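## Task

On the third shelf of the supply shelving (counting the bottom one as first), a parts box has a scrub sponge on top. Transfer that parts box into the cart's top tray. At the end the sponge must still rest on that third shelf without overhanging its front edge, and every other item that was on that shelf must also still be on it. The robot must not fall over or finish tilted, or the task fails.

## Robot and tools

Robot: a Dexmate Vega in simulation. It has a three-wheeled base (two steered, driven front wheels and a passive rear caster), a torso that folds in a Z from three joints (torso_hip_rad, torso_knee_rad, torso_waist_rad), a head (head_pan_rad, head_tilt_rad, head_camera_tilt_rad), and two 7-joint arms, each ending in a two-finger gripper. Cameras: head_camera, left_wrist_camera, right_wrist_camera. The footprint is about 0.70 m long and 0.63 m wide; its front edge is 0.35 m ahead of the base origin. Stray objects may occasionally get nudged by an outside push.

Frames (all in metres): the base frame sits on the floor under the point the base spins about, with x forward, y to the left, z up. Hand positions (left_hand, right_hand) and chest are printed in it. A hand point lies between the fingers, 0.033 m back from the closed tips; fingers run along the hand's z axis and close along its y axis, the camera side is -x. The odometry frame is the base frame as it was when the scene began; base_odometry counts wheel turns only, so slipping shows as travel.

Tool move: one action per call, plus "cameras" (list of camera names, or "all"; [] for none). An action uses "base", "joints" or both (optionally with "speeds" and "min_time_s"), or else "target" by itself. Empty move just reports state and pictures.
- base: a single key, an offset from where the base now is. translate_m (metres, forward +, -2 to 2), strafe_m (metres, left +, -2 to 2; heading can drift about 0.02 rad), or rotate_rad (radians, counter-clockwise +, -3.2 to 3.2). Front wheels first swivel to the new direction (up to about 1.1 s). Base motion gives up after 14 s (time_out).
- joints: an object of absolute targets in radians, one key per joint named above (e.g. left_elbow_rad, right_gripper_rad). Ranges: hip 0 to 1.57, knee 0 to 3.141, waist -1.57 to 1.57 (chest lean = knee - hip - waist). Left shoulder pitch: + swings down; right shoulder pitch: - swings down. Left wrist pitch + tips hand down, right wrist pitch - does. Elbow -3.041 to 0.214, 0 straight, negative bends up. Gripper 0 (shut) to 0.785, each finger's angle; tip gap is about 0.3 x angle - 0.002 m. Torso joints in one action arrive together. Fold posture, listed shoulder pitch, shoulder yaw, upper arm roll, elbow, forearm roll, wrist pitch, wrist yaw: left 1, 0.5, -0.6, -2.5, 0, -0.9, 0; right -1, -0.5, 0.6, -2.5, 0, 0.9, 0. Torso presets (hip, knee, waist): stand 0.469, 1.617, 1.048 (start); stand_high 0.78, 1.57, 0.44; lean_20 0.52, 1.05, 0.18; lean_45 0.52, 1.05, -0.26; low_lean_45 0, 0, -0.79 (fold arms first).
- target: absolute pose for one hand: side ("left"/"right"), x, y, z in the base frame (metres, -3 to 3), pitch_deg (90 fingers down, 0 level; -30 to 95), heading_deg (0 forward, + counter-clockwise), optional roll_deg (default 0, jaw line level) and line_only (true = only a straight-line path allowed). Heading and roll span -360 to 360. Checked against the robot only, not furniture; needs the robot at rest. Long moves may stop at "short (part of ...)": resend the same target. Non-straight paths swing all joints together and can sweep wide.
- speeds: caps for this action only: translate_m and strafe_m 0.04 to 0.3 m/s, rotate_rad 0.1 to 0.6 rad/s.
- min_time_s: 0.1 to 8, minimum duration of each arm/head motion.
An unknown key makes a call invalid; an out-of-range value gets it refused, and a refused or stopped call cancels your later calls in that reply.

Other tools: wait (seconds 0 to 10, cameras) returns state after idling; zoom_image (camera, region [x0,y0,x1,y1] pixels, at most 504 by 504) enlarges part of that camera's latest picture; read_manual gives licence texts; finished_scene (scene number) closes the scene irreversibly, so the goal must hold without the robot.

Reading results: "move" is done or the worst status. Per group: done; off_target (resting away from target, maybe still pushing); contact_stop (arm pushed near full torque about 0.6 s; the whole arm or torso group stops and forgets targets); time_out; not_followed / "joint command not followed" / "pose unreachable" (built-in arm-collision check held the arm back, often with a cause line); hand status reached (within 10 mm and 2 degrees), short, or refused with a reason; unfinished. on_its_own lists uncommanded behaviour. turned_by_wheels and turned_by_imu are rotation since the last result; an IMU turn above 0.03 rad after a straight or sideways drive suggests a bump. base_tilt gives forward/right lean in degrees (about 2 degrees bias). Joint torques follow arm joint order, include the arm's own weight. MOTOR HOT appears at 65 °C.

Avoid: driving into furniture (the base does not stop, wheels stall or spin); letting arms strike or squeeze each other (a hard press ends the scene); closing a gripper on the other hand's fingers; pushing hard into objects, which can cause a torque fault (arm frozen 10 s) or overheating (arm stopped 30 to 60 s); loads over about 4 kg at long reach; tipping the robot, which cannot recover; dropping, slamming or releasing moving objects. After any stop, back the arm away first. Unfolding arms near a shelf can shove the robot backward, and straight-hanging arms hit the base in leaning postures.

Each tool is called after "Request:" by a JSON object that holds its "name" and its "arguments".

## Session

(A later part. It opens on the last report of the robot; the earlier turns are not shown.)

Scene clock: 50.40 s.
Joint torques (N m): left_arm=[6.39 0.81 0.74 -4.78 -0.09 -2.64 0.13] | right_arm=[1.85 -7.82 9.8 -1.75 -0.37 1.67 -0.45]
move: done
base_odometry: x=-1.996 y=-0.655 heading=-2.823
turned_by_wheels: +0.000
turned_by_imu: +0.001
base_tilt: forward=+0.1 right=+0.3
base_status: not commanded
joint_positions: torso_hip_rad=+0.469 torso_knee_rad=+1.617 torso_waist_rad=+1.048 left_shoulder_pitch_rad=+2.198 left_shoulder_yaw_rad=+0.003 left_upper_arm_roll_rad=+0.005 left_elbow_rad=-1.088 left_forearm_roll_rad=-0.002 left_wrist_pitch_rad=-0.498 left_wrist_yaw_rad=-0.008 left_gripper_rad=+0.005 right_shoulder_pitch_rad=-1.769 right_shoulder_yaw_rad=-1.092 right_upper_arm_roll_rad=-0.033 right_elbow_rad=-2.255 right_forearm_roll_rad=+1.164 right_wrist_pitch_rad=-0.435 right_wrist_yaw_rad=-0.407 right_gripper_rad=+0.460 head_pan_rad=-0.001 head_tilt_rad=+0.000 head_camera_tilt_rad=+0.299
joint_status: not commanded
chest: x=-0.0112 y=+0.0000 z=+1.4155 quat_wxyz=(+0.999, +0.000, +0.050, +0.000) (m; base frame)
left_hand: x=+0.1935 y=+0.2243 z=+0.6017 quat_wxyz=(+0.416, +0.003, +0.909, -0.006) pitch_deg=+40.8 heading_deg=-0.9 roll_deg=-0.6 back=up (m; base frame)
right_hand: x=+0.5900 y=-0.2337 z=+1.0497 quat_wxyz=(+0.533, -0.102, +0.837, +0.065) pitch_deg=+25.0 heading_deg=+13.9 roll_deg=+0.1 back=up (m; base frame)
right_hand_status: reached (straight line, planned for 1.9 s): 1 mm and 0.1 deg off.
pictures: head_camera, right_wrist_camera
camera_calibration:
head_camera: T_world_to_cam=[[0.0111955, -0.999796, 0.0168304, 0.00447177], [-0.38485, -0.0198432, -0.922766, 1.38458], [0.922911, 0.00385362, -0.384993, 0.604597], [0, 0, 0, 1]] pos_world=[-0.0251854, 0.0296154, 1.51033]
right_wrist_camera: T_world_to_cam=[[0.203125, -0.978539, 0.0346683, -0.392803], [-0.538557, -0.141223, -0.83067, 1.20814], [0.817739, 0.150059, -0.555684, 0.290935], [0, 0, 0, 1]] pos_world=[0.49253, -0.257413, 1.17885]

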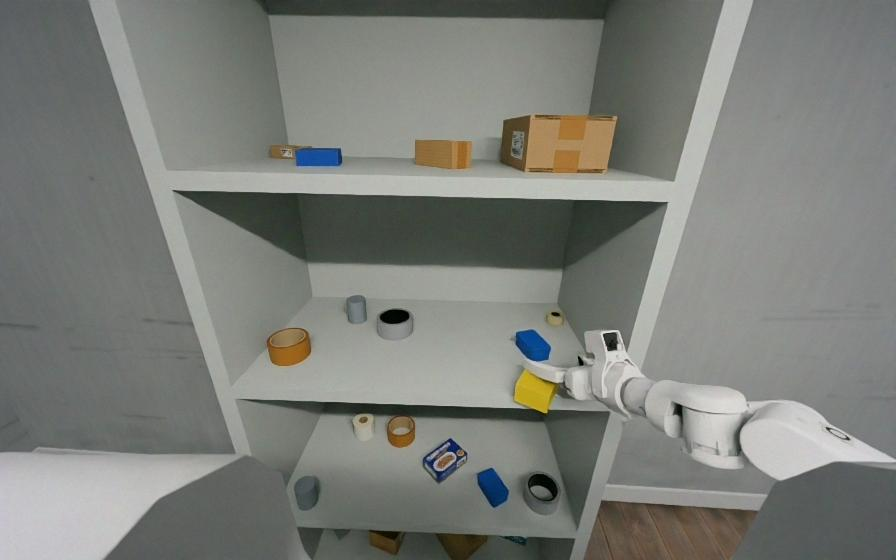

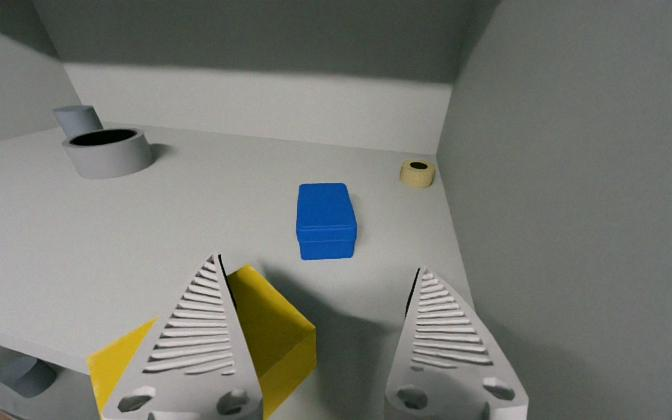

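Request:
{"name": "move", "arguments": {"target": {"side":"right","x":0.59,"y":-0.234,"z":1.11,"pitch_deg":25,"heading_deg":12,"line_only":true}, "cameras": ["head_camera","right_wrist_camera"]}}

Request:
{"name": "move", "arguments": {"target": {"side":"right","x":0.566,"y":-0.165,"z":1.11,"pitch_deg":25,"heading_deg":-18,"line_only":true}, "cameras": ["head_camera","right_wrist_camera"]}}

Request:
{"name": "zoom_image", "arguments": {"camera": "head_camera", "region": [480, 320, 640, 430]}}

Scene clock: 55.43 s.
Joint torques (N m): left_arm=[7.21 0.33 1.19 -3.47 -0.08 -3.06 0.03] | right_arm=[15.59 -7.12 11.44 -7.96 -0.28 2.13 -0.3]
move: done
base_odometry: x=-1.996 y=-0.655 heading=-2.823
turned_by_wheels: +0.000
turned_by_imu: +0.001
base_tilt: forward=+0.1 right=+0.3
base_status: not commanded
joint_positions: torso_hip_rad=+0.469 torso_knee_rad=+1.617 torso_waist_rad=+1.048 left_shoulder_pitch_rad=+2.198 left_shoulder_yaw_rad=+0.003 left_upper_arm_roll_rad=+0.005 left_elbow_rad=-1.088 left_forearm_roll_rad=-0.002 left_wrist_pitch_rad=-0.498 left_wrist_yaw_rad=-0.008 left_gripper_rad=+0.005 right_shoulder_pitch_rad=-1.736 right_shoulder_yaw_rad=-1.119 right_upper_arm_roll_rad=+0.091 right_elbow_rad=-2.361 right_forearm_roll_rad=+1.348 right_wrist_pitch_rad=-0.558 right_wrist_yaw_rad=-0.541 right_gripper_rad=+0.460 head_pan_rad=-0.001 head_tilt_rad=+0.000 head_camera_tilt_rad=+0.299
joint_status: not commanded
chest: x=-0.0112 y=+0.0000 z=+1.4155 quat_wxyz=(+0.999, +0.000, +0.050, +0.000) (m; base frame)
left_hand: x=+0.1935 y=+0.2243 z=+0.6017 quat_wxyz=(+0.416, +0.003, +0.909, -0.006) pitch_deg=+40.8 heading_deg=-0.9 roll_deg=-0.6 back=up (m; base frame)
right_hand: x=+0.5899 y=-0.2341 z=+1.1076 quat_wxyz=(+0.534, -0.088, +0.839, +0.057) pitch_deg=+25.1 heading_deg=+12.1 roll_deg=+0.0 back=up (m; base frame)
right_hand_status: reached (straight line, planned for 0.9 s): 2 mm and 0.1 deg off.
pictures: head_camera, right_wrist_camera
camera_calibration:
head_camera: T_world_to_cam=[[0.0111955, -0.999796, 0.0168304, 0.00447177], [-0.38485, -0.0198432, -0.922766, 1.38458], [0.922911, 0.00385362, -0.384993, 0.604597], [0, 0, 0, 1]] pos_world=[-0.0251854, 0.0296154, 1.51033]
right_wrist_camera: T_world_to_cam=[[0.170816, -0.984688, 0.0348022, -0.377749], [-0.543456, -0.123619, -0.830285, 1.2628], [0.821874, 0.122912, -0.556251, 0.315007], [0, 0, 0, 1]] pos_world=[0.491904, -0.254577, 1.23685]

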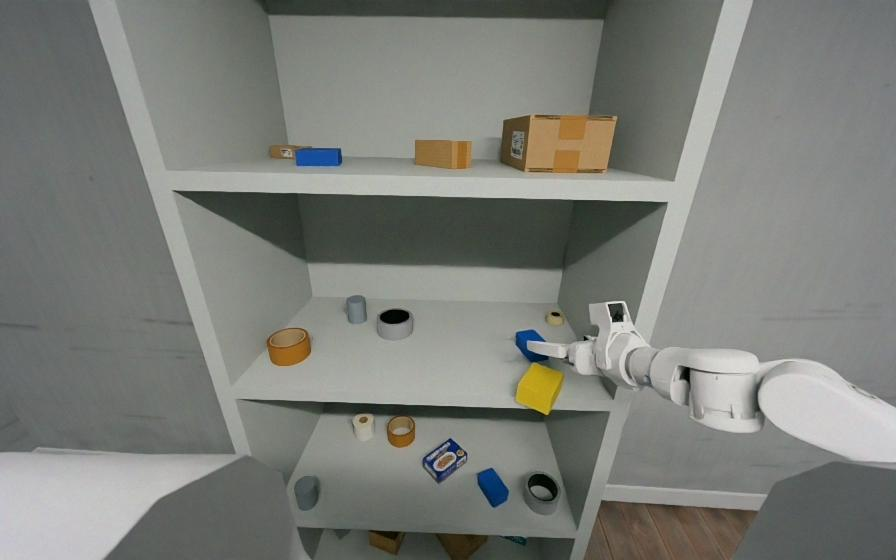

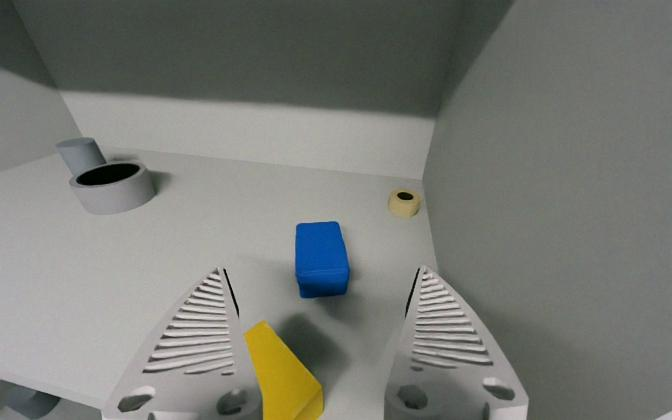

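Scene clock: 55.73 s.
Joint torques (N m): left_arm=[7.08 -0.67 1.13 -3.83 -0.05 -2.22 -0.02] | right_arm=[14.56 -6.93 10.58 -8.83 -0.65 2.85 -0.45]
move: refused
base_odometry: x=-1.996 y=-0.655 heading=-2.823
turned_by_wheels: +0.000
turned_by_imu: +0.000
base_tilt: forward=+0.2 right=+0.3
base_status: not commanded
joint_positions: torso_hip_rad=+0.469 torso_knee_rad=+1.617 torso_waist_rad=+1.048 left_shoulder_pitch_rad=+2.198 left_shoulder_yaw_rad=+0.003 left_upper_arm_roll_rad=+0.005 left_elbow_rad=-1.088 left_forearm_roll_rad=-0.002 left_wrist_pitch_rad=-0.498 left_wrist_yaw_rad=-0.008 left_gripper_rad=+0.005 right_shoulder_pitch_rad=-1.735 right_shoulder_yaw_rad=-1.119 right_upper_arm_roll_rad=+0.093 right_elbow_rad=-2.362 right_forearm_roll_rad=+1.350 right_wrist_pitch_rad=-0.560 right_wrist_yaw_rad=-0.543 right_gripper_rad=+0.460 head_pan_rad=-0.001 head_tilt_rad=+0.000 head_camera_tilt_rad=+0.299
joint_status: not commanded
chest: x=-0.0112 y=+0.0000 z=+1.4155 quat_wxyz=(+0.999, +0.000, +0.050, +0.000) (m; base frame)
left_hand: x=+0.1935 y=+0.2243 z=+0.6017 quat_wxyz=(+0.416, +0.003, +0.909, -0.006) pitch_deg=+40.8 heading_deg=-0.9 roll_deg=-0.6 back=up (m; base frame)
right_hand: x=+0.5898 y=-0.2341 z=+1.1083 quat_wxyz=(+0.534, -0.088, +0.839, +0.056) pitch_deg=+25.1 heading_deg=+12.0 roll_deg=+0.0 back=up (m; base frame)
right_hand_status: refused: you asked line_only, and the move would not run on a straight line (the straight line was blocked) but on a checked arc of 12.0 s: over the whole arc the hand travels 0.98 m to end 0.07 m from its start, up to 0.32 m off the straight line; right_forearm_roll_rad turns most, 3.74 rad; on the way or at its end the hand turns up to 167 deg from its attitude at the start. Nothing moved.
pictures: head_camera, right_wrist_camera
camera_calibration:
head_camera: T_world_to_cam=[[0.0111955, -0.999796, 0.0168304, 0.00447177], [-0.38485, -0.0198432, -0.922766, 1.38458], [0.922911, 0.00385362, -0.384993, 0.604597], [0, 0, 0, 1]] pos_world=[-0.0251854, 0.0296154, 1.51033]
right_wrist_camera: T_world_to_cam=[[0.170623, -0.984713, 0.0350454, -0.37787], [-0.54347, -0.123717, -0.830262, 1.26329], [0.821905, 0.122615, -0.556271, 0.315401], [0, 0, 0, 1]] pos_world=[0.491804, -0.254477, 1.23755]

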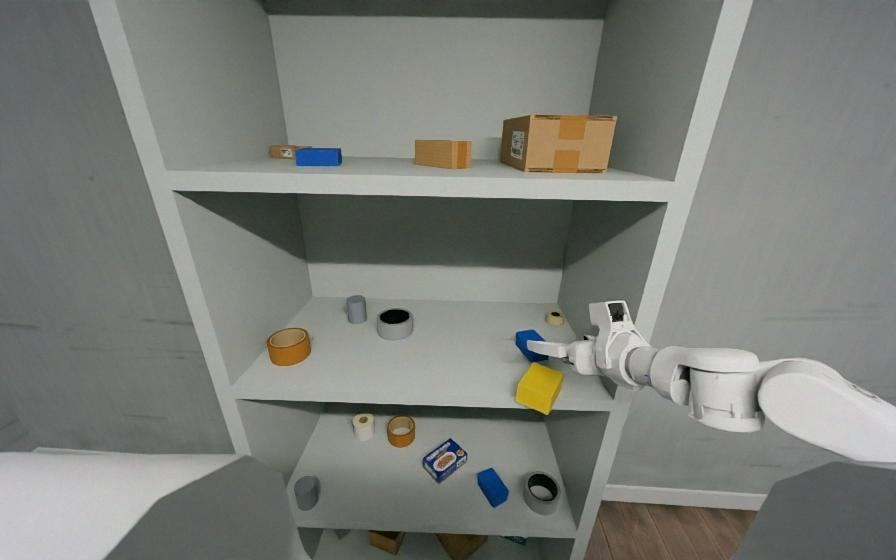

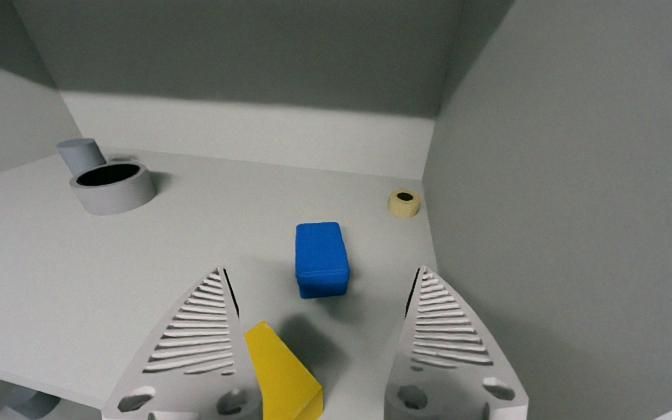

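Scaled by 3.150 from the camera's 896x560 image, which has a finer 960x600 frame.

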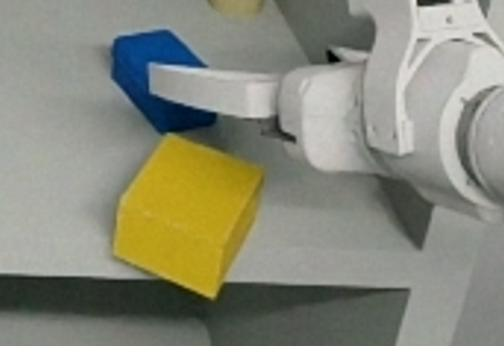

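Request:
{"name": "move", "arguments": {"base": {"translate_m":-0.13}, "joints": {"right_gripper_rad":0.6}, "cameras": []}}

Request:
{"name": "move", "arguments": {"target": {"side":"right","x":0.692,"y":-0.163,"z":1.105,"pitch_deg":25,"heading_deg":-22,"line_only":true}, "cameras": ["head_camera","right_wrist_camera"]}}

Scene clock: 58.07 s.
Joint torques (N m): left_arm=[7.85 1.07 1.21 -4.75 0.02 -2.41 0.03] | right_arm=[14.69 -5.65 12.48 -8.4 -0.37 2.65 -0.59]
move: done
base_odometry: x=-1.872 y=-0.614 heading=-2.823
turned_by_wheels: +0.000
turned_by_imu: +0.002
base_tilt: forward=+0.1 right=+0.3
base_status: done
joint_positions: torso_hip_rad=+0.469 torso_knee_rad=+1.617 torso_waist_rad=+1.048 left_shoulder_pitch_rad=+2.198 left_shoulder_yaw_rad=+0.003 left_upper_arm_roll_rad=+0.005 left_elbow_rad=-1.088 left_forearm_roll_rad=-0.002 left_wrist_pitch_rad=-0.498 left_wrist_yaw_rad=-0.008 left_gripper_rad=+0.005 right_shoulder_pitch_rad=-1.735 right_shoulder_yaw_rad=-1.120 right_upper_arm_roll_rad=+0.095 right_elbow_rad=-2.364 right_forearm_roll_rad=+1.353 right_wrist_pitch_rad=-0.562 right_wrist_yaw_rad=-0.545 right_gripper_rad=+0.600 head_pan_rad=-0.001 head_tilt_rad=+0.000 head_camera_tilt_rad=+0.299
joint_status: all done
chest: x=-0.0112 y=+0.0000 z=+1.4155 quat_wxyz=(+0.999, +0.000, +0.050, +0.000) (m; base frame)
left_hand: x=+0.1935 y=+0.2243 z=+0.6017 quat_wxyz=(+0.416, +0.003, +0.909, -0.006) pitch_deg=+40.8 heading_deg=-0.9 roll_deg=-0.6 back=up (m; base frame)
right_hand: x=+0.5898 y=-0.2340 z=+1.1092 quat_wxyz=(+0.534, -0.088, +0.839, +0.056) pitch_deg=+25.1 heading_deg=+12.0 roll_deg=+0.0 back=up (m; base frame)
pictures: none
No camera images: "cameras" was empty.

Scene clock: 64.67 s.
Joint torques (N m): left_arm=[6.82 0.88 1.19 -4.19 -0.04 -2.81 -0.03] | right_arm=[22.25 4.67 -2.51 -6.98 -0.83 2.24 -0.2]
move: done
base_odometry: x=-1.872 y=-0.614 heading=-2.823
turned_by_wheels: +0.000
turned_by_imu: +0.002
base_tilt: forward=+0.1 right=+0.3
base_status: not commanded
joint_positions: torso_hip_rad=+0.469 torso_knee_rad=+1.617 torso_waist_rad=+1.048 left_shoulder_pitch_rad=+2.198 left_shoulder_yaw_rad=+0.003 left_upper_arm_roll_rad=+0.005 left_elbow_rad=-1.088 left_forearm_roll_rad=-0.002 left_wrist_pitch_rad=-0.498 left_wrist_yaw_rad=-0.008 left_gripper_rad=+0.005 right_shoulder_pitch_rad=-1.196 right_shoulder_yaw_rad=+0.133 right_upper_arm_roll_rad=-0.346 right_elbow_rad=-1.923 right_forearm_roll_rad=+0.457 right_wrist_pitch_rad=-0.931 right_wrist_yaw_rad=-1.087 right_gripper_rad=+0.600 head_pan_rad=-0.001 head_tilt_rad=+0.000 head_camera_tilt_rad=+0.299
joint_status: not commanded
chest: x=-0.0112 y=+0.0000 z=+1.4155 quat_wxyz=(+0.999, +0.000, +0.050, +0.000) (m; base frame)
left_hand: x=+0.1935 y=+0.2243 z=+0.6017 quat_wxyz=(+0.416, +0.003, +0.909, -0.006) pitch_deg=+40.8 heading_deg=-0.9 roll_deg=-0.6 back=up (m; base frame)
right_hand: x=+0.6917 y=-0.1638 z=+1.1044 quat_wxyz=(+0.527, +0.160, +0.828, -0.102) pitch_deg=+25.0 heading_deg=-21.9 roll_deg=+0.0 back=up (m; base frame)
right_hand_status: reached (straight line, planned for 5.0 s): 1 mm and 0.1 deg off.
pictures: head_camera, right_wrist_camera
camera_calibration:
head_camera: T_world_to_cam=[[0.0111972, -0.999796, 0.0168287, 0.00447333], [-0.384934, -0.0198426, -0.922731, 1.38456], [0.922876, 0.00385406, -0.385078, 0.604632], [0, 0, 0, 1]] pos_world=[-0.0250858, 0.0296154, 1.51033]
right_wrist_camera: T_world_to_cam=[[-0.407811, -0.912388, 0.0351796, 0.0859248], [-0.519733, 0.200283, -0.830521, 1.36096], [0.750712, -0.35698, -0.555875, 0.191177], [0, 0, 0, 1]] pos_world=[0.598857, -0.125933, 1.23355]

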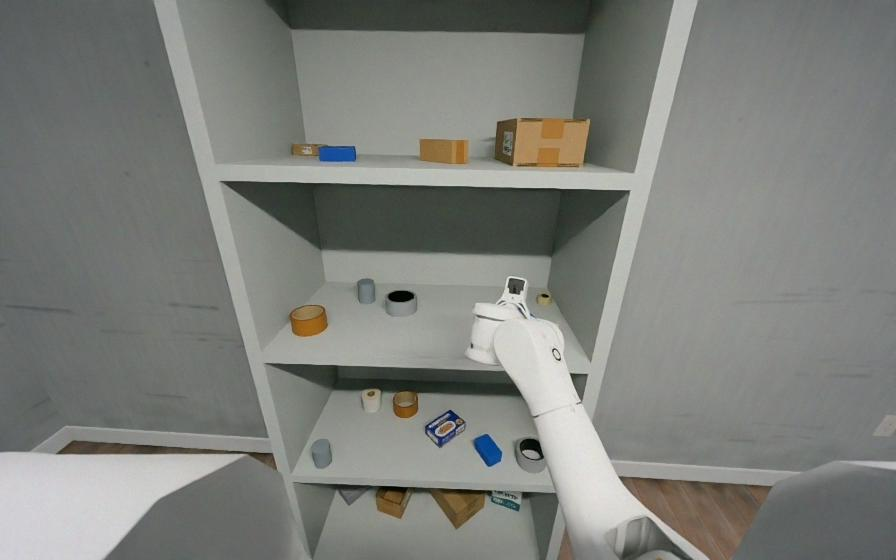

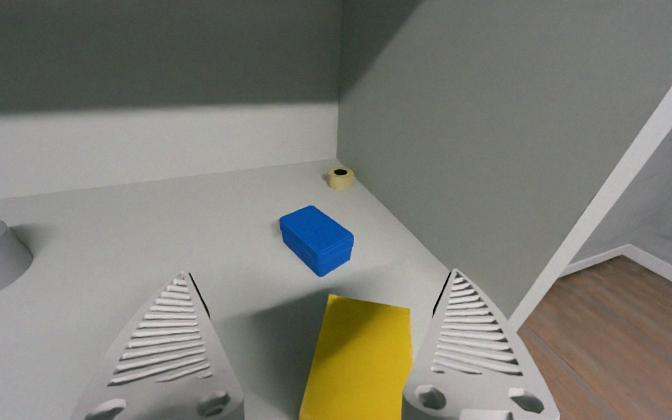

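Request:
{"name": "move", "arguments": {"joints": {"right_gripper_rad":0.68}, "cameras": []}}

Request:
{"name": "move", "arguments": {"target": {"side":"right","x":0.679,"y":-0.192,"z":1.022,"pitch_deg":25,"heading_deg":-24,"line_only":true}, "cameras": ["right_wrist_camera"]}}

Scene clock: 66.37 s.
Joint torques (N m): left_arm=[7.24 0.93 0.92 -4.4 -0.1 -3.24 0.14] | right_arm=[21.75 5.69 -2.3 -8.24 -1.01 2.73 -0.41]
move: done
base_odometry: x=-1.872 y=-0.614 heading=-2.823
turned_by_wheels: +0.000
turned_by_imu: +0.000
base_tilt: forward=+0.1 right=+0.3
base_status: not commanded
joint_positions: torso_hip_rad=+0.469 torso_knee_rad=+1.617 torso_waist_rad=+1.048 left_shoulder_pitch_rad=+2.198 left_shoulder_yaw_rad=+0.003 left_upper_arm_roll_rad=+0.005 left_elbow_rad=-1.088 left_forearm_roll_rad=-0.002 left_wrist_pitch_rad=-0.498 left_wrist_yaw_rad=-0.008 left_gripper_rad=+0.005 right_shoulder_pitch_rad=-1.195 right_shoulder_yaw_rad=+0.137 right_upper_arm_roll_rad=-0.347 right_elbow_rad=-1.919 right_forearm_roll_rad=+0.452 right_wrist_pitch_rad=-0.930 right_wrist_yaw_rad=-1.087 right_gripper_rad=+0.680 head_pan_rad=-0.001 head_tilt_rad=+0.000 head_camera_tilt_rad=+0.299
joint_status: all done
chest: x=-0.0112 y=+0.0000 z=+1.4155 quat_wxyz=(+0.999, +0.000, +0.050, +0.000) (m; base frame)
left_hand: x=+0.1935 y=+0.2243 z=+0.6017 quat_wxyz=(+0.416, +0.003, +0.909, -0.006) pitch_deg=+40.8 heading_deg=-0.9 roll_deg=-0.6 back=up (m; base frame)
right_hand: x=+0.6919 y=-0.1631 z=+1.1046 quat_wxyz=(+0.527, +0.161, +0.828, -0.102) pitch_deg=+25.0 heading_deg=-22.0 roll_deg=+0.0 back=up (m; base frame)
pictures: none
No camera images: "cameras" was empty.

Scene clock: 68.90 s.
Joint torques (N m): left_arm=[6.79 1.57 1.03 -3.68 -0.03 -2.23 0.01] | right_arm=[9.09 0.45 -2.13 -7.74 -1.34 1.94 0.22]
move: done
base_odometry: x=-1.872 y=-0.614 heading=-2.823
turned_by_wheels: +0.000
turned_by_imu: +0.001
base_tilt: forward=+0.2 right=+0.3
base_status: not commanded
joint_positions: torso_hip_rad=+0.469 torso_knee_rad=+1.617 torso_waist_rad=+1.048 left_shoulder_pitch_rad=+2.198 left_shoulder_yaw_rad=+0.003 left_upper_arm_roll_rad=+0.005 left_elbow_rad=-1.088 left_forearm_roll_rad=-0.002 left_wrist_pitch_rad=-0.498 left_wrist_yaw_rad=-0.008 left_gripper_rad=+0.005 right_shoulder_pitch_rad=-1.315 right_shoulder_yaw_rad=+0.049 right_upper_arm_roll_rad=-0.359 right_elbow_rad=-1.824 right_forearm_roll_rad=+0.410 right_wrist_pitch_rad=-0.695 right_wrist_yaw_rad=-0.999 right_gripper_rad=+0.680 head_pan_rad=-0.001 head_tilt_rad=+0.000 head_camera_tilt_rad=+0.299
joint_status: not commanded
chest: x=-0.0112 y=+0.0000 z=+1.4155 quat_wxyz=(+0.999, +0.000, +0.050, +0.000) (m; base frame)
left_hand: x=+0.1935 y=+0.2243 z=+0.6017 quat_wxyz=(+0.416, +0.003, +0.909, -0.006) pitch_deg=+40.8 heading_deg=-0.9 roll_deg=-0.6 back=up (m; base frame)
right_hand: x=+0.6794 y=-0.1915 z=+1.0237 quat_wxyz=(+0.525, +0.175, +0.825, -0.112) pitch_deg=+25.0 heading_deg=-24.0 roll_deg=+0.0 back=up (m; base frame)
right_hand_status: reached (straight line, planned for 1.1 s): 2 mm and 0.0 deg off.
pictures: right_wrist_camera
camera_calibration:
right_wrist_camera: T_world_to_cam=[[-0.44076, -0.896927, 0.0354072, 0.0835346], [-0.51201, 0.218817, -0.830641, 1.29153], [0.737276, -0.384242, -0.555681, 0.149386], [0, 0, 0, 1]] pos_world=[0.587956, -0.150284, 1.15285]

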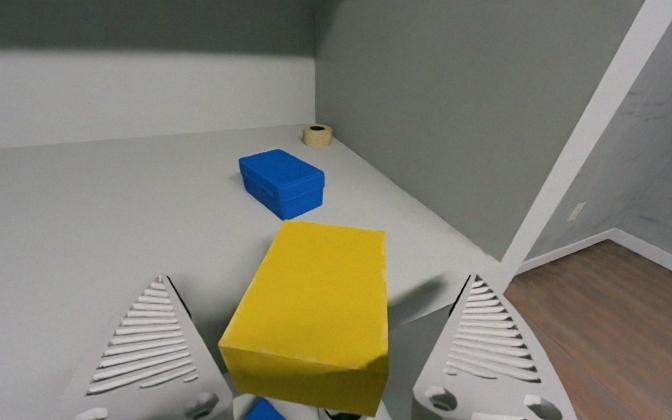

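Request:
{"name": "move", "arguments": {"joints": {"right_gripper_rad":0.21}, "cameras": ["right_wrist_camera"]}}

Request:
{"name": "move", "arguments": {"target": {"side":"right","x":0.70,"y":-0.15,"z":1.065,"pitch_deg":25,"heading_deg":-18,"line_only":true}, "cameras": []}}

Request:
{"name": "move", "arguments": {"target": {"side":"right","x":0.79,"y":-0.01,"z":1.06,"pitch_deg":25,"heading_deg":-5,"line_only":true}, "cameras": ["right_wrist_camera"]}}

Request:
{"name": "move", "arguments": {"target": {"side":"right","x":0.79,"y":-0.01,"z":1.022,"pitch_deg":25,"heading_deg":-5,"line_only":true}, "cameras": ["right_wrist_camera","head_camera"]}}

Request:
{"name": "zoom_image", "arguments": {"camera": "head_camera", "region": [400, 240, 640, 400]}}

Scene clock: 70.70 s.
Joint torques (N m): left_arm=[6.68 0.65 0.98 -4.06 -0.15 -2.54 0.03] | right_arm=[9.07 2.63 -3.11 -7.48 -0.73 2.29 0.16]
move: done
base_odometry: x=-1.872 y=-0.614 heading=-2.823
turned_by_wheels: +0.000
turned_by_imu: +0.000
base_tilt: forward=+0.2 right=+0.3
base_status: not commanded
joint_positions: torso_hip_rad=+0.469 torso_knee_rad=+1.617 torso_waist_rad=+1.048 left_shoulder_pitch_rad=+2.198 left_shoulder_yaw_rad=+0.003 left_upper_arm_roll_rad=+0.005 left_elbow_rad=-1.088 left_forearm_roll_rad=-0.002 left_wrist_pitch_rad=-0.498 left_wrist_yaw_rad=-0.008 left_gripper_rad=+0.005 right_shoulder_pitch_rad=-1.317 right_shoulder_yaw_rad=+0.047 right_upper_arm_roll_rad=-0.359 right_elbow_rad=-1.822 right_forearm_roll_rad=+0.409 right_wrist_pitch_rad=-0.690 right_wrist_yaw_rad=-0.997 right_gripper_rad=+0.211 head_pan_rad=-0.001 head_tilt_rad=+0.000 head_camera_tilt_rad=+0.299
joint_status: all done
chest: x=-0.0112 y=+0.0000 z=+1.4155 quat_wxyz=(+0.999, +0.000, +0.050, +0.000) (m; base frame)
left_hand: x=+0.1935 y=+0.2243 z=+0.6017 quat_wxyz=(+0.416, +0.003, +0.909, -0.006) pitch_deg=+40.8 heading_deg=-0.9 roll_deg=-0.6 back=up (m; base frame)
right_hand: x=+0.6790 y=-0.1922 z=+1.0220 quat_wxyz=(+0.525, +0.175, +0.825, -0.112) pitch_deg=+25.0 heading_deg=-24.0 roll_deg=+0.0 back=up (m; base frame)
pictures: right_wrist_camera
camera_calibration:
right_wrist_camera: T_world_to_cam=[[-0.441338, -0.896638, 0.0355003, 0.0831573], [-0.511643, 0.218943, -0.830834, 1.29007], [0.737185, -0.384842, -0.555386, 0.14813], [0, 0, 0, 1]] pos_world=[0.587556, -0.150883, 1.15115]

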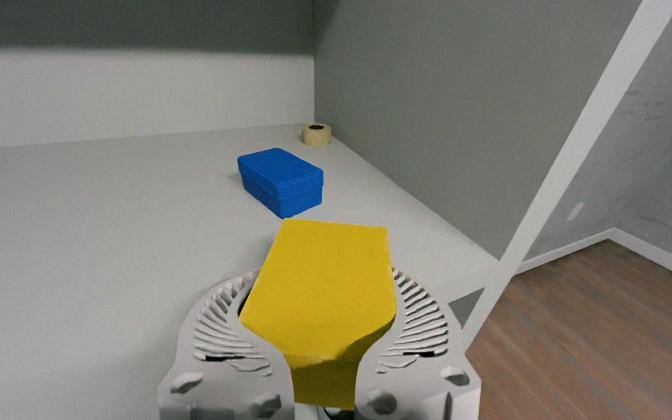

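Scene clock: 72.80 s.
Joint torques (N m): left_arm=[7 0.41 1.06 -4.58 -0.07 -2.95 -0.04] | right_arm=[20.66 4.88 -2.98 -12.82 -0.44 1.91 0.1]
move: done
base_odometry: x=-1.872 y=-0.614 heading=-2.823
turned_by_wheels: +0.000
turned_by_imu: +0.001
base_tilt: forward=+0.1 right=+0.3
base_status: not commanded
joint_positions: torso_hip_rad=+0.469 torso_knee_rad=+1.617 torso_waist_rad=+1.048 left_shoulder_pitch_rad=+2.198 left_shoulder_yaw_rad=+0.003 left_upper_arm_roll_rad=+0.005 left_elbow_rad=-1.088 left_forearm_roll_rad=-0.002 left_wrist_pitch_rad=-0.498 left_wrist_yaw_rad=-0.008 left_gripper_rad=+0.005 right_shoulder_pitch_rad=-1.235 right_shoulder_yaw_rad=+0.064 right_upper_arm_roll_rad=-0.371 right_elbow_rad=-1.860 right_forearm_roll_rad=+0.450 right_wrist_pitch_rad=-0.828 right_wrist_yaw_rad=-0.979 right_gripper_rad=+0.211 head_pan_rad=-0.001 head_tilt_rad=+0.000 head_camera_tilt_rad=+0.299
joint_status: not commanded
chest: x=-0.0112 y=+0.0000 z=+1.4155 quat_wxyz=(+0.999, +0.000, +0.050, +0.000) (m; base frame)
left_hand: x=+0.1935 y=+0.2243 z=+0.6017 quat_wxyz=(+0.416, +0.003, +0.909, -0.006) pitch_deg=+40.8 heading_deg=-0.9 roll_deg=-0.6 back=up (m; base frame)
right_hand: x=+0.6991 y=-0.1518 z=+1.0627 quat_wxyz=(+0.530, +0.134, +0.833, -0.085) pitch_deg=+25.1 heading_deg=-18.3 roll_deg=+0.0 back=up (m; base frame)
right_hand_status: reached (straight line, planned for 0.8 s): 3 mm and 0.3 deg off.
pictures: none
No camera images: "cameras" was empty.

Scene clock: 76.33 s.
Joint torques (N m): left_arm=[5.98 -0.21 1.26 -3.6 -0.08 -2.6 0.07] | right_arm=[24.86 6.4 -1.34 -9.44 -1.03 4.01 0.33]
move: done
base_odometry: x=-1.872 y=-0.614 heading=-2.823
turned_by_wheels: +0.000
turned_by_imu: +0.001
base_tilt: forward=+0.2 right=+0.3
base_status: not commanded
joint_positions: torso_hip_rad=+0.469 torso_knee_rad=+1.617 torso_waist_rad=+1.048 left_shoulder_pitch_rad=+2.198 left_shoulder_yaw_rad=+0.003 left_upper_arm_roll_rad=+0.005 left_elbow_rad=-1.088 left_forearm_roll_rad=-0.002 left_wrist_pitch_rad=-0.498 left_wrist_yaw_rad=-0.008 left_gripper_rad=+0.005 right_shoulder_pitch_rad=-0.925 right_shoulder_yaw_rad=+0.162 right_upper_arm_roll_rad=-0.483 right_elbow_rad=-1.333 right_forearm_roll_rad=+0.442 right_wrist_pitch_rad=-0.653 right_wrist_yaw_rad=-0.773 right_gripper_rad=+0.211 head_pan_rad=-0.001 head_tilt_rad=+0.000 head_camera_tilt_rad=+0.299
joint_status: not commanded
chest: x=-0.0112 y=+0.0000 z=+1.4155 quat_wxyz=(+0.999, +0.000, +0.050, +0.000) (m; base frame)
left_hand: x=+0.1935 y=+0.2243 z=+0.6017 quat_wxyz=(+0.416, +0.003, +0.909, -0.006) pitch_deg=+40.8 heading_deg=-0.9 roll_deg=-0.6 back=up (m; base frame)
right_hand: x=+0.7891 y=-0.0114 z=+1.0594 quat_wxyz=(+0.536, +0.038, +0.843, -0.024) pitch_deg=+25.1 heading_deg=-5.1 roll_deg=+0.0 back=up (m; base frame)
right_hand_status: reached (straight line, planned for 2.0 s): 2 mm and 0.1 deg off.
pictures: right_wrist_camera
camera_calibration:
right_wrist_camera: T_world_to_cam=[[-0.127458, -0.991212, 0.0354014, 0.0438777], [-0.555595, 0.0417846, -0.830403, 1.37012], [0.821626, -0.12551, -0.556038, 0.094329], [0, 0, 0, 1]] pos_world=[0.689324, -0.00191875, 1.18865]

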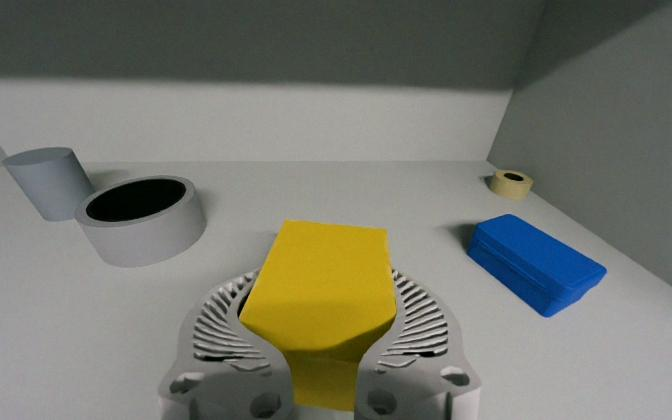

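Scene clock: 78.30 s.
Joint torques (N m): left_arm=[7.69 0.44 1.24 -3.78 -0.13 -2.28 0.06] | right_arm=[14.12 4.47 -1.26 -8.32 -0.81 2.4 0.23]
move: done
base_odometry: x=-1.872 y=-0.614 heading=-2.823
turned_by_wheels: +0.000
turned_by_imu: +0.000
base_tilt: forward=+0.1 right=+0.3
base_status: not commanded
joint_positions: torso_hip_rad=+0.469 torso_knee_rad=+1.617 torso_waist_rad=+1.048 left_shoulder_pitch_rad=+2.198 left_shoulder_yaw_rad=+0.003 left_upper_arm_roll_rad=+0.005 left_elbow_rad=-1.088 left_forearm_roll_rad=-0.002 left_wrist_pitch_rad=-0.498 left_wrist_yaw_rad=-0.008 left_gripper_rad=+0.005 right_shoulder_pitch_rad=-0.937 right_shoulder_yaw_rad=+0.158 right_upper_arm_roll_rad=-0.504 right_elbow_rad=-1.227 right_forearm_roll_rad=+0.422 right_wrist_pitch_rad=-0.538 right_wrist_yaw_rad=-0.732 right_gripper_rad=+0.211 head_pan_rad=-0.001 head_tilt_rad=+0.000 head_camera_tilt_rad=+0.299
joint_status: not commanded
chest: x=-0.0112 y=+0.0000 z=+1.4155 quat_wxyz=(+0.999, +0.000, +0.050, +0.000) (m; base frame)
left_hand: x=+0.1935 y=+0.2243 z=+0.6017 quat_wxyz=(+0.416, +0.003, +0.909, -0.006) pitch_deg=+40.8 heading_deg=-0.9 roll_deg=-0.6 back=up (m; base frame)
right_hand: x=+0.7900 y=-0.0101 z=+1.0236 quat_wxyz=(+0.537, +0.037, +0.843, -0.023) pitch_deg=+25.0 heading_deg=-5.0 roll_deg=+0.0 back=up (m; base frame)
right_hand_status: reached (straight line, planned for 0.7 s): 2 mm and 0.0 deg off.
pictures: head_camera, right_wrist_camera
camera_calibration:
head_camera: T_world_to_cam=[[0.0111972, -0.999796, 0.0168287, 0.00447333], [-0.384934, -0.0198426, -0.922731, 1.38456], [0.922876, 0.00385406, -0.385078, 0.604632], [0, 0, 0, 1]] pos_world=[-0.0250858, 0.0296154, 1.51033]
right_wrist_camera: T_world_to_cam=[[-0.12545, -0.99147, 0.035335, 0.0450294], [-0.555288, 0.0406562, -0.830664, 1.3408], [0.822142, -0.123828, -0.555652, 0.0730464], [0, 0, 0, 1]] pos_world=[0.690124, -0.000821366, 1.15275]

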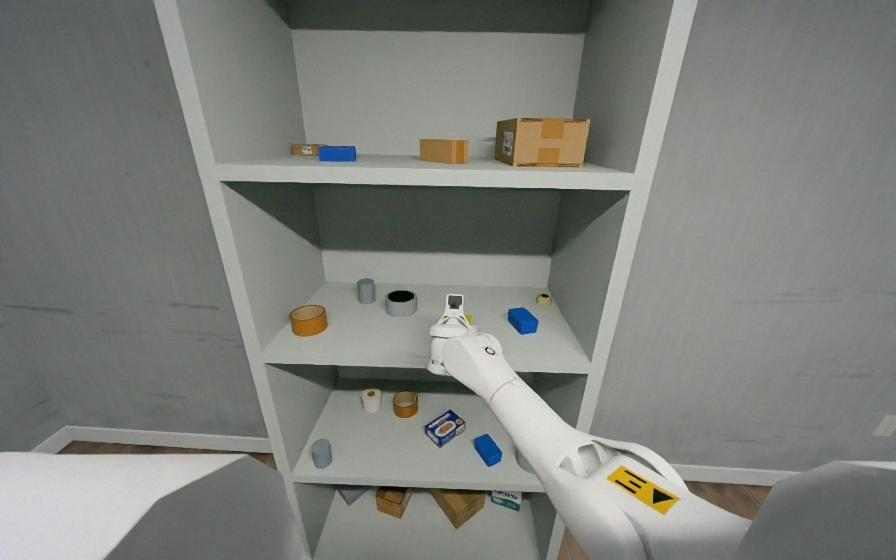

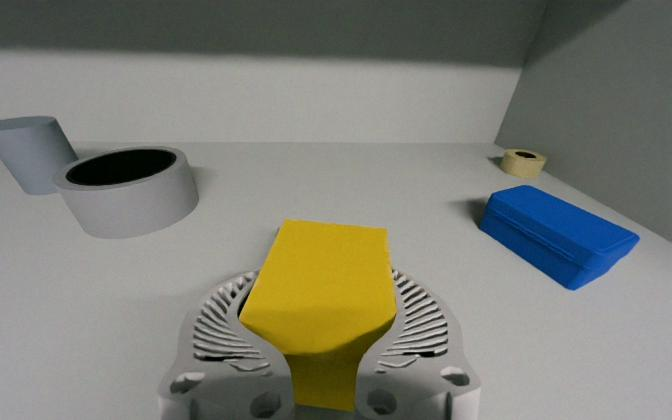

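Scaled by 2.100 from the camera's 896x560 image, which has a finer 960x600 frame.

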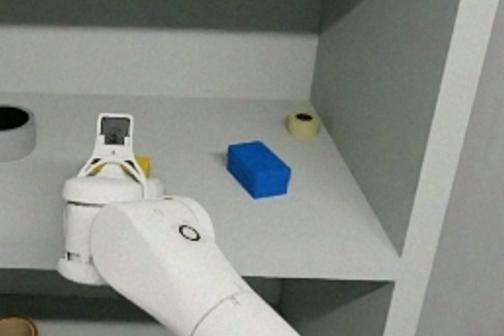

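Request:
{"name": "move", "arguments": {"joints": {"right_gripper_rad":0.64}, "cameras": ["right_wrist_camera"]}}

Request:
{"name": "move", "arguments": {"target": {"side":"right","x":0.765,"y":-0.012,"z":1.10,"pitch_deg":25,"heading_deg":-5,"line_only":true}, "cameras": ["right_wrist_camera"]}}

Scene clock: 79.57 s.
Joint torques (N m): left_arm=[7.4 -0.11 1.27 -3.72 -0.01 -3.15 0.15] | right_arm=[12.97 3.61 -1.21 -8.58 -1.06 3.07 0.18]
move: done
base_odometry: x=-1.872 y=-0.614 heading=-2.823
turned_by_wheels: +0.000
turned_by_imu: +0.000
base_tilt: forward=+0.1 right=+0.3
base_status: not commanded
joint_positions: torso_hip_rad=+0.469 torso_knee_rad=+1.617 torso_waist_rad=+1.048 left_shoulder_pitch_rad=+2.198 left_shoulder_yaw_rad=+0.003 left_upper_arm_roll_rad=+0.005 left_elbow_rad=-1.088 left_forearm_roll_rad=-0.002 left_wrist_pitch_rad=-0.498 left_wrist_yaw_rad=-0.008 left_gripper_rad=+0.005 right_shoulder_pitch_rad=-0.938 right_shoulder_yaw_rad=+0.158 right_upper_arm_roll_rad=-0.505 right_elbow_rad=-1.222 right_forearm_roll_rad=+0.421 right_wrist_pitch_rad=-0.533 right_wrist_yaw_rad=-0.730 right_gripper_rad=+0.640 head_pan_rad=-0.001 head_tilt_rad=+0.000 head_camera_tilt_rad=+0.299
joint_status: all done
chest: x=-0.0112 y=+0.0000 z=+1.4155 quat_wxyz=(+0.999, +0.000, +0.050, +0.000) (m; base frame)
left_hand: x=+0.1935 y=+0.2243 z=+0.6017 quat_wxyz=(+0.416, +0.003, +0.909, -0.006) pitch_deg=+40.8 heading_deg=-0.9 roll_deg=-0.6 back=up (m; base frame)
right_hand: x=+0.7899 y=-0.0101 z=+1.0220 quat_wxyz=(+0.537, +0.037, +0.843, -0.023) pitch_deg=+25.0 heading_deg=-5.0 roll_deg=+0.0 back=up (m; base frame)
pictures: right_wrist_camera
camera_calibration:
right_wrist_camera: T_world_to_cam=[[-0.125265, -0.99149, 0.0354463, 0.0448299], [-0.555247, 0.040452, -0.830701, 1.33949], [0.822198, -0.123739, -0.555589, 0.0720464], [0, 0, 0, 1]] pos_world=[0.690124, -0.000821493, 1.15115]

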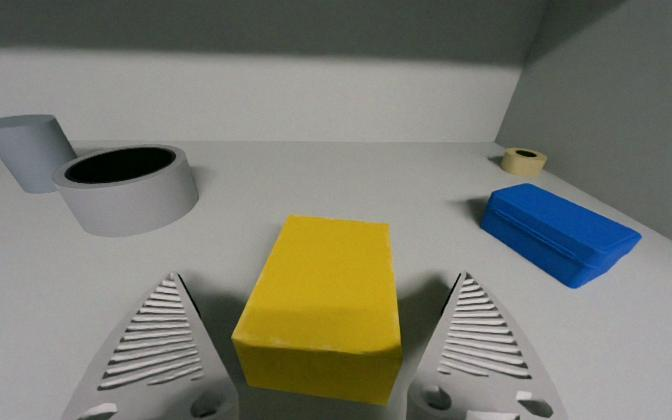

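Scene clock: 82.40 s.
Joint torques (N m): left_arm=[6.6 0.14 1.27 -4.25 -0.09 -2.74 0.08] | right_arm=[14.56 5.9 4.91 -13.37 -0.64 1.85 -0.16]
move: done
base_odometry: x=-1.872 y=-0.614 heading=-2.823
turned_by_wheels: +0.000
turned_by_imu: +0.001
base_tilt: forward=+0.2 right=+0.3
base_status: not commanded
joint_positions: torso_hip_rad=+0.469 torso_knee_rad=+1.617 torso_waist_rad=+1.048 left_shoulder_pitch_rad=+2.198 left_shoulder_yaw_rad=+0.003 left_upper_arm_roll_rad=+0.005 left_elbow_rad=-1.088 left_forearm_roll_rad=-0.002 left_wrist_pitch_rad=-0.498 left_wrist_yaw_rad=-0.008 left_gripper_rad=+0.005 right_shoulder_pitch_rad=-0.968 right_shoulder_yaw_rad=+0.165 right_upper_arm_roll_rad=-0.468 right_elbow_rad=-1.540 right_forearm_roll_rad=+0.469 right_wrist_pitch_rad=-0.816 right_wrist_yaw_rad=-0.849 right_gripper_rad=+0.640 head_pan_rad=-0.001 head_tilt_rad=+0.000 head_camera_tilt_rad=+0.299
joint_status: not commanded
chest: x=-0.0112 y=+0.0000 z=+1.4155 quat_wxyz=(+0.999, +0.000, +0.050, +0.000) (m; base frame)
left_hand: x=+0.1935 y=+0.2243 z=+0.6017 quat_wxyz=(+0.416, +0.003, +0.909, -0.006) pitch_deg=+40.8 heading_deg=-0.9 roll_deg=-0.6 back=up (m; base frame)
right_hand: x=+0.7655 y=-0.0117 z=+1.0982 quat_wxyz=(+0.536, +0.037, +0.843, -0.024) pitch_deg=+25.0 heading_deg=-5.0 roll_deg=+0.0 back=up (m; base frame)
right_hand_status: reached (straight line, planned for 1.4 s): 2 mm and 0.1 deg off.
pictures: right_wrist_camera
camera_calibration:
right_wrist_camera: T_world_to_cam=[[-0.124764, -0.991538, 0.0358673, 0.036623], [-0.555515, 0.0398561, -0.830551, 1.38924], [0.822093, -0.123548, -0.555787, 0.134642], [0, 0, 0, 1]] pos_world=[0.665624, -0.00242176, 1.22735]

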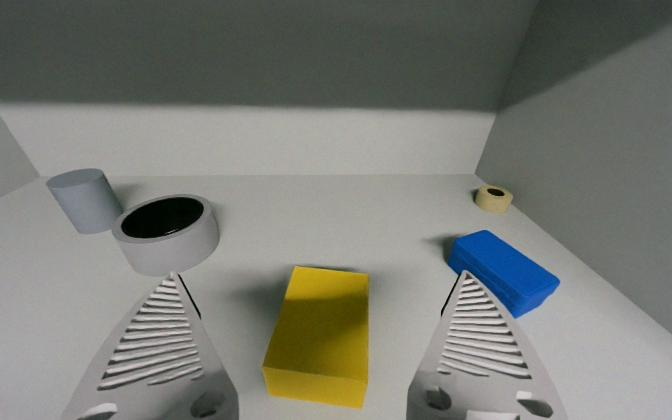

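Request:
{"name": "move", "arguments": {"joints": {"right_gripper_rad":0.43}, "cameras": []}}

Request:
{"name": "move", "arguments": {"target": {"side":"right","x":0.755,"y":-0.233,"z":1.06,"pitch_deg":25,"heading_deg":16,"line_only":true}, "cameras": ["right_wrist_camera"]}}

Scene clock: 84.50 s.
Joint torques (N m): left_arm=[6.19 0.79 1.22 -3.62 -0.15 -3.12 0.17] | right_arm=[11.56 7.26 4.9 -12.5 -0.49 2.9 -0.33]
move: done
base_odometry: x=-1.872 y=-0.614 heading=-2.823
turned_by_wheels: +0.000
turned_by_imu: +0.001
base_tilt: forward=+0.2 right=+0.3
base_status: not commanded
joint_positions: torso_hip_rad=+0.469 torso_knee_rad=+1.617 torso_waist_rad=+1.048 left_shoulder_pitch_rad=+2.198 left_shoulder_yaw_rad=+0.003 left_upper_arm_roll_rad=+0.005 left_elbow_rad=-1.088 left_forearm_roll_rad=-0.002 left_wrist_pitch_rad=-0.498 left_wrist_yaw_rad=-0.008 left_gripper_rad=+0.005 right_shoulder_pitch_rad=-0.968 right_shoulder_yaw_rad=+0.165 right_upper_arm_roll_rad=-0.467 right_elbow_rad=-1.546 right_forearm_roll_rad=+0.470 right_wrist_pitch_rad=-0.822 right_wrist_yaw_rad=-0.851 right_gripper_rad=+0.430 head_pan_rad=-0.001 head_tilt_rad=+0.000 head_camera_tilt_rad=+0.299
joint_status: all done
chest: x=-0.0112 y=+0.0000 z=+1.4155 quat_wxyz=(+0.999, +0.000, +0.050, +0.000) (m; base frame)
left_hand: x=+0.1935 y=+0.2243 z=+0.6017 quat_wxyz=(+0.416, +0.003, +0.909, -0.006) pitch_deg=+40.8 heading_deg=-0.9 roll_deg=-0.6 back=up (m; base frame)
right_hand: x=+0.7649 y=-0.0119 z=+1.0996 quat_wxyz=(+0.537, +0.036, +0.843, -0.024) pitch_deg=+25.0 heading_deg=-5.0 roll_deg=+0.0 back=up (m; base frame)
pictures: none
No camera images: "cameras" was empty.

Scene clock: 89.23 s.
Joint torques (N m): left_arm=[7.39 0.36 0.88 -3.92 -0.08 -2.98 0.02] | right_arm=[11.17 -5.62 9 -5.65 0.06 2.86 0.1]
move: done
base_odometry: x=-1.872 y=-0.614 heading=-2.823
turned_by_wheels: +0.000
turned_by_imu: +0.001
base_tilt: forward=+0.2 right=+0.3
base_status: not commanded
joint_positions: torso_hip_rad=+0.469 torso_knee_rad=+1.617 torso_waist_rad=+1.048 left_shoulder_pitch_rad=+2.198 left_shoulder_yaw_rad=+0.003 left_upper_arm_roll_rad=+0.005 left_elbow_rad=-1.088 left_forearm_roll_rad=-0.002 left_wrist_pitch_rad=-0.498 left_wrist_yaw_rad=-0.008 left_gripper_rad=+0.005 right_shoulder_pitch_rad=-1.148 right_shoulder_yaw_rad=-0.606 right_upper_arm_roll_rad=-0.195 right_elbow_rad=-1.730 right_forearm_roll_rad=+0.670 right_wrist_pitch_rad=-0.771 right_wrist_yaw_rad=+0.016 right_gripper_rad=+0.430 head_pan_rad=-0.001 head_tilt_rad=+0.000 head_camera_tilt_rad=+0.299
joint_status: not commanded
chest: x=-0.0112 y=+0.0000 z=+1.4155 quat_wxyz=(+0.999, +0.000, +0.050, +0.000) (m; base frame)
left_hand: x=+0.1935 y=+0.2243 z=+0.6017 quat_wxyz=(+0.416, +0.003, +0.909, -0.006) pitch_deg=+40.8 heading_deg=-0.9 roll_deg=-0.6 back=up (m; base frame)
right_hand: x=+0.7550 y=-0.2316 z=+1.0596 quat_wxyz=(+0.532, -0.117, +0.836, +0.074) pitch_deg=+25.0 heading_deg=+15.9 roll_deg=+0.0 back=up (m; base frame)
right_hand_status: reached (straight line, planned for 3.2 s): 1 mm and 0.1 deg off.
pictures: right_wrist_camera
camera_calibration:
right_wrist_camera: T_world_to_cam=[[0.236819, -0.970907, 0.0354551, -0.44911], [-0.533394, -0.160431, -0.830514, 1.29701], [0.812039, 0.17777, -0.555869, 0.172057], [0, 0, 0, 1]] pos_world=[0.658459, -0.258549, 1.18875]

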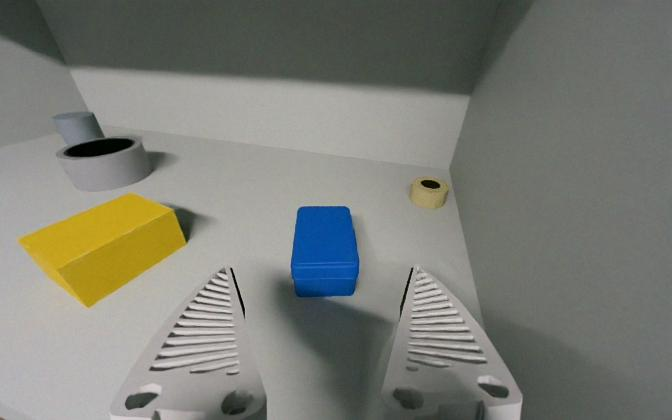

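Request:
{"name": "move", "arguments": {"target": {"side":"right","x":0.845,"y":-0.206,"z":1.019,"pitch_deg":25,"heading_deg":16,"line_only":true}, "cameras": []}}

Request:
{"name": "move", "arguments": {"joints": {"right_gripper_rad":0.12}, "cameras": ["right_wrist_camera"]}}

Request:
{"name": "move", "arguments": {"target": {"side":"right","x":0.81,"y":-0.215,"z":1.07,"pitch_deg":25,"heading_deg":14,"line_only":true}, "cameras": ["right_wrist_camera"]}}

Scene clock: 93.23 s.
Joint torques (N m): left_arm=[7.66 -0.32 1.01 -4.09 -0.07 -2.7 -0.02] | right_arm=[25.23 -1.31 2.03 -5.86 -0.03 2.47 0.46]
move: done
base_odometry: x=-1.872 y=-0.614 heading=-2.823
turned_by_wheels: +0.000
turned_by_imu: +0.001
base_tilt: forward=+0.2 right=+0.4
base_status: not commanded
joint_positions: torso_hip_rad=+0.469 torso_knee_rad=+1.617 torso_waist_rad=+1.048 left_shoulder_pitch_rad=+2.198 left_shoulder_yaw_rad=+0.003 left_upper_arm_roll_rad=+0.005 left_elbow_rad=-1.088 left_forearm_roll_rad=-0.002 left_wrist_pitch_rad=-0.498 left_wrist_yaw_rad=-0.008 left_gripper_rad=+0.005 right_shoulder_pitch_rad=-0.843 right_shoulder_yaw_rad=-0.430 right_upper_arm_roll_rad=-0.406 right_elbow_rad=-1.161 right_forearm_roll_rad=+0.520 right_wrist_pitch_rad=-0.513 right_wrist_yaw_rad=+0.131 right_gripper_rad=+0.430 head_pan_rad=-0.001 head_tilt_rad=+0.000 head_camera_tilt_rad=+0.299
joint_status: not commanded
chest: x=-0.0112 y=+0.0000 z=+1.4155 quat_wxyz=(+0.999, +0.000, +0.050, +0.000) (m; base frame)
left_hand: x=+0.1935 y=+0.2243 z=+0.6017 quat_wxyz=(+0.416, +0.003, +0.909, -0.006) pitch_deg=+40.8 heading_deg=-0.9 roll_deg=-0.6 back=up (m; base frame)
right_hand: x=+0.8443 y=-0.2065 z=+1.0191 quat_wxyz=(+0.532, -0.117, +0.835, +0.075) pitch_deg=+25.0 heading_deg=+16.0 roll_deg=+0.0 back=up (m; base frame)
right_hand_status: reached (straight line, planned for 2.1 s): 1 mm and 0.0 deg off.
pictures: none
No camera images: "cameras" was empty.

Scene clock: 94.07 s.
Joint torques (N m): left_arm=[7.13 0.73 1.01 -5.18 -0.03 -3.29 0.02] | right_arm=[20.93 -0.62 1.39 -3.79 -0.1 0.87 0.15]
move: done
base_odometry: x=-1.872 y=-0.614 heading=-2.823
turned_by_wheels: +0.000
turned_by_imu: +0.000
base_tilt: forward=+0.1 right=+0.3
base_status: not commanded
joint_positions: torso_hip_rad=+0.469 torso_knee_rad=+1.617 torso_waist_rad=+1.048 left_shoulder_pitch_rad=+2.198 left_shoulder_yaw_rad=+0.003 left_upper_arm_roll_rad=+0.005 left_elbow_rad=-1.088 left_forearm_roll_rad=-0.002 left_wrist_pitch_rad=-0.498 left_wrist_yaw_rad=-0.008 left_gripper_rad=+0.005 right_shoulder_pitch_rad=-0.841 right_shoulder_yaw_rad=-0.429 right_upper_arm_roll_rad=-0.407 right_elbow_rad=-1.156 right_forearm_roll_rad=+0.519 right_wrist_pitch_rad=-0.510 right_wrist_yaw_rad=+0.132 right_gripper_rad=+0.121 head_pan_rad=-0.001 head_tilt_rad=+0.000 head_camera_tilt_rad=+0.299
joint_status: all done
chest: x=-0.0112 y=+0.0000 z=+1.4155 quat_wxyz=(+0.999, +0.000, +0.050, +0.000) (m; base frame)
left_hand: x=+0.1935 y=+0.2243 z=+0.6017 quat_wxyz=(+0.416, +0.003, +0.909, -0.006) pitch_deg=+40.8 heading_deg=-0.9 roll_deg=-0.6 back=up (m; base frame)
right_hand: x=+0.8449 y=-0.2061 z=+1.0193 quat_wxyz=(+0.532, -0.117, +0.835, +0.075) pitch_deg=+25.0 heading_deg=+16.0 roll_deg=+0.0 back=up (m; base frame)
pictures: right_wrist_camera
camera_calibration:
right_wrist_camera: T_world_to_cam=[[0.238289, -0.970559, 0.0351338, -0.445129], [-0.532177, -0.160749, -0.831233, 1.31524], [0.812408, 0.179376, -0.554813, 0.0710862], [0, 0, 0, 1]] pos_world=[0.748259, -0.233351, 1.14835]

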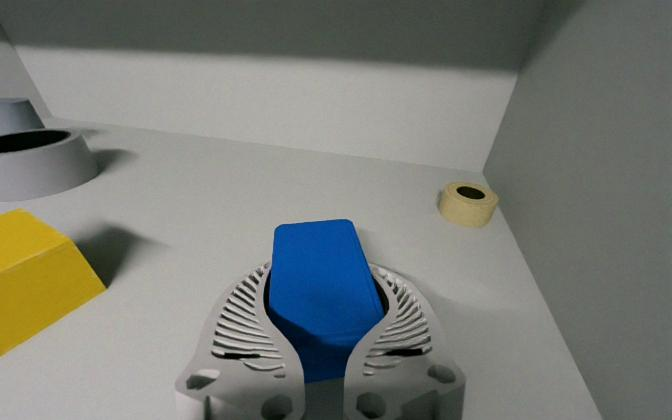

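Scene clock: 97.07 s.
Joint torques (N m): left_arm=[7.14 0.46 1.12 -3.57 -0.09 -2.27 0.07] | right_arm=[15.73 -4.9 8.85 -13.33 0.15 2.84 -0.33]
move: done
base_odometry: x=-1.872 y=-0.614 heading=-2.823
turned_by_wheels: +0.000
turned_by_imu: +0.001
base_tilt: forward=+0.2 right=+0.3
base_status: not commanded
joint_positions: torso_hip_rad=+0.469 torso_knee_rad=+1.617 torso_waist_rad=+1.048 left_shoulder_pitch_rad=+2.198 left_shoulder_yaw_rad=+0.003 left_upper_arm_roll_rad=+0.005 left_elbow_rad=-1.088 left_forearm_roll_rad=-0.002 left_wrist_pitch_rad=-0.498 left_wrist_yaw_rad=-0.008 left_gripper_rad=+0.005 right_shoulder_pitch_rad=-0.955 right_shoulder_yaw_rad=-0.502 right_upper_arm_roll_rad=-0.298 right_elbow_rad=-1.516 right_forearm_roll_rad=+0.610 right_wrist_pitch_rad=-0.748 right_wrist_yaw_rad=+0.000 right_gripper_rad=+0.121 head_pan_rad=-0.001 head_tilt_rad=+0.000 head_camera_tilt_rad=+0.299
joint_status: not commanded
chest: x=-0.0111 y=+0.0000 z=+1.4155 quat_wxyz=(+0.999, +0.000, +0.050, +0.000) (m; base frame)
left_hand: x=+0.1935 y=+0.2243 z=+0.6017 quat_wxyz=(+0.416, +0.003, +0.909, -0.006) pitch_deg=+40.8 heading_deg=-0.9 roll_deg=-0.6 back=up (m; base frame)
right_hand: x=+0.8105 y=-0.2147 z=+1.0686 quat_wxyz=(+0.533, -0.103, +0.837, +0.066) pitch_deg=+25.1 heading_deg=+14.0 roll_deg=+0.0 back=up (m; base frame)
right_hand_status: reached (straight line, planned for 1.5 s): 2 mm and 0.1 deg off.
pictures: right_wrist_camera
camera_calibration:
right_wrist_camera: T_world_to_cam=[[0.205119, -0.978108, 0.0350824, -0.421594], [-0.538586, -0.142731, -0.830393, 1.34473], [0.817222, 0.151434, -0.556072, 0.119424], [0, 0, 0, 1]] pos_world=[0.713132, -0.238515, 1.19785]

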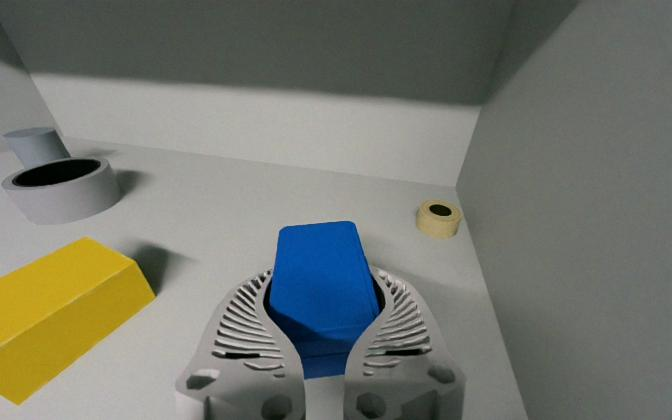

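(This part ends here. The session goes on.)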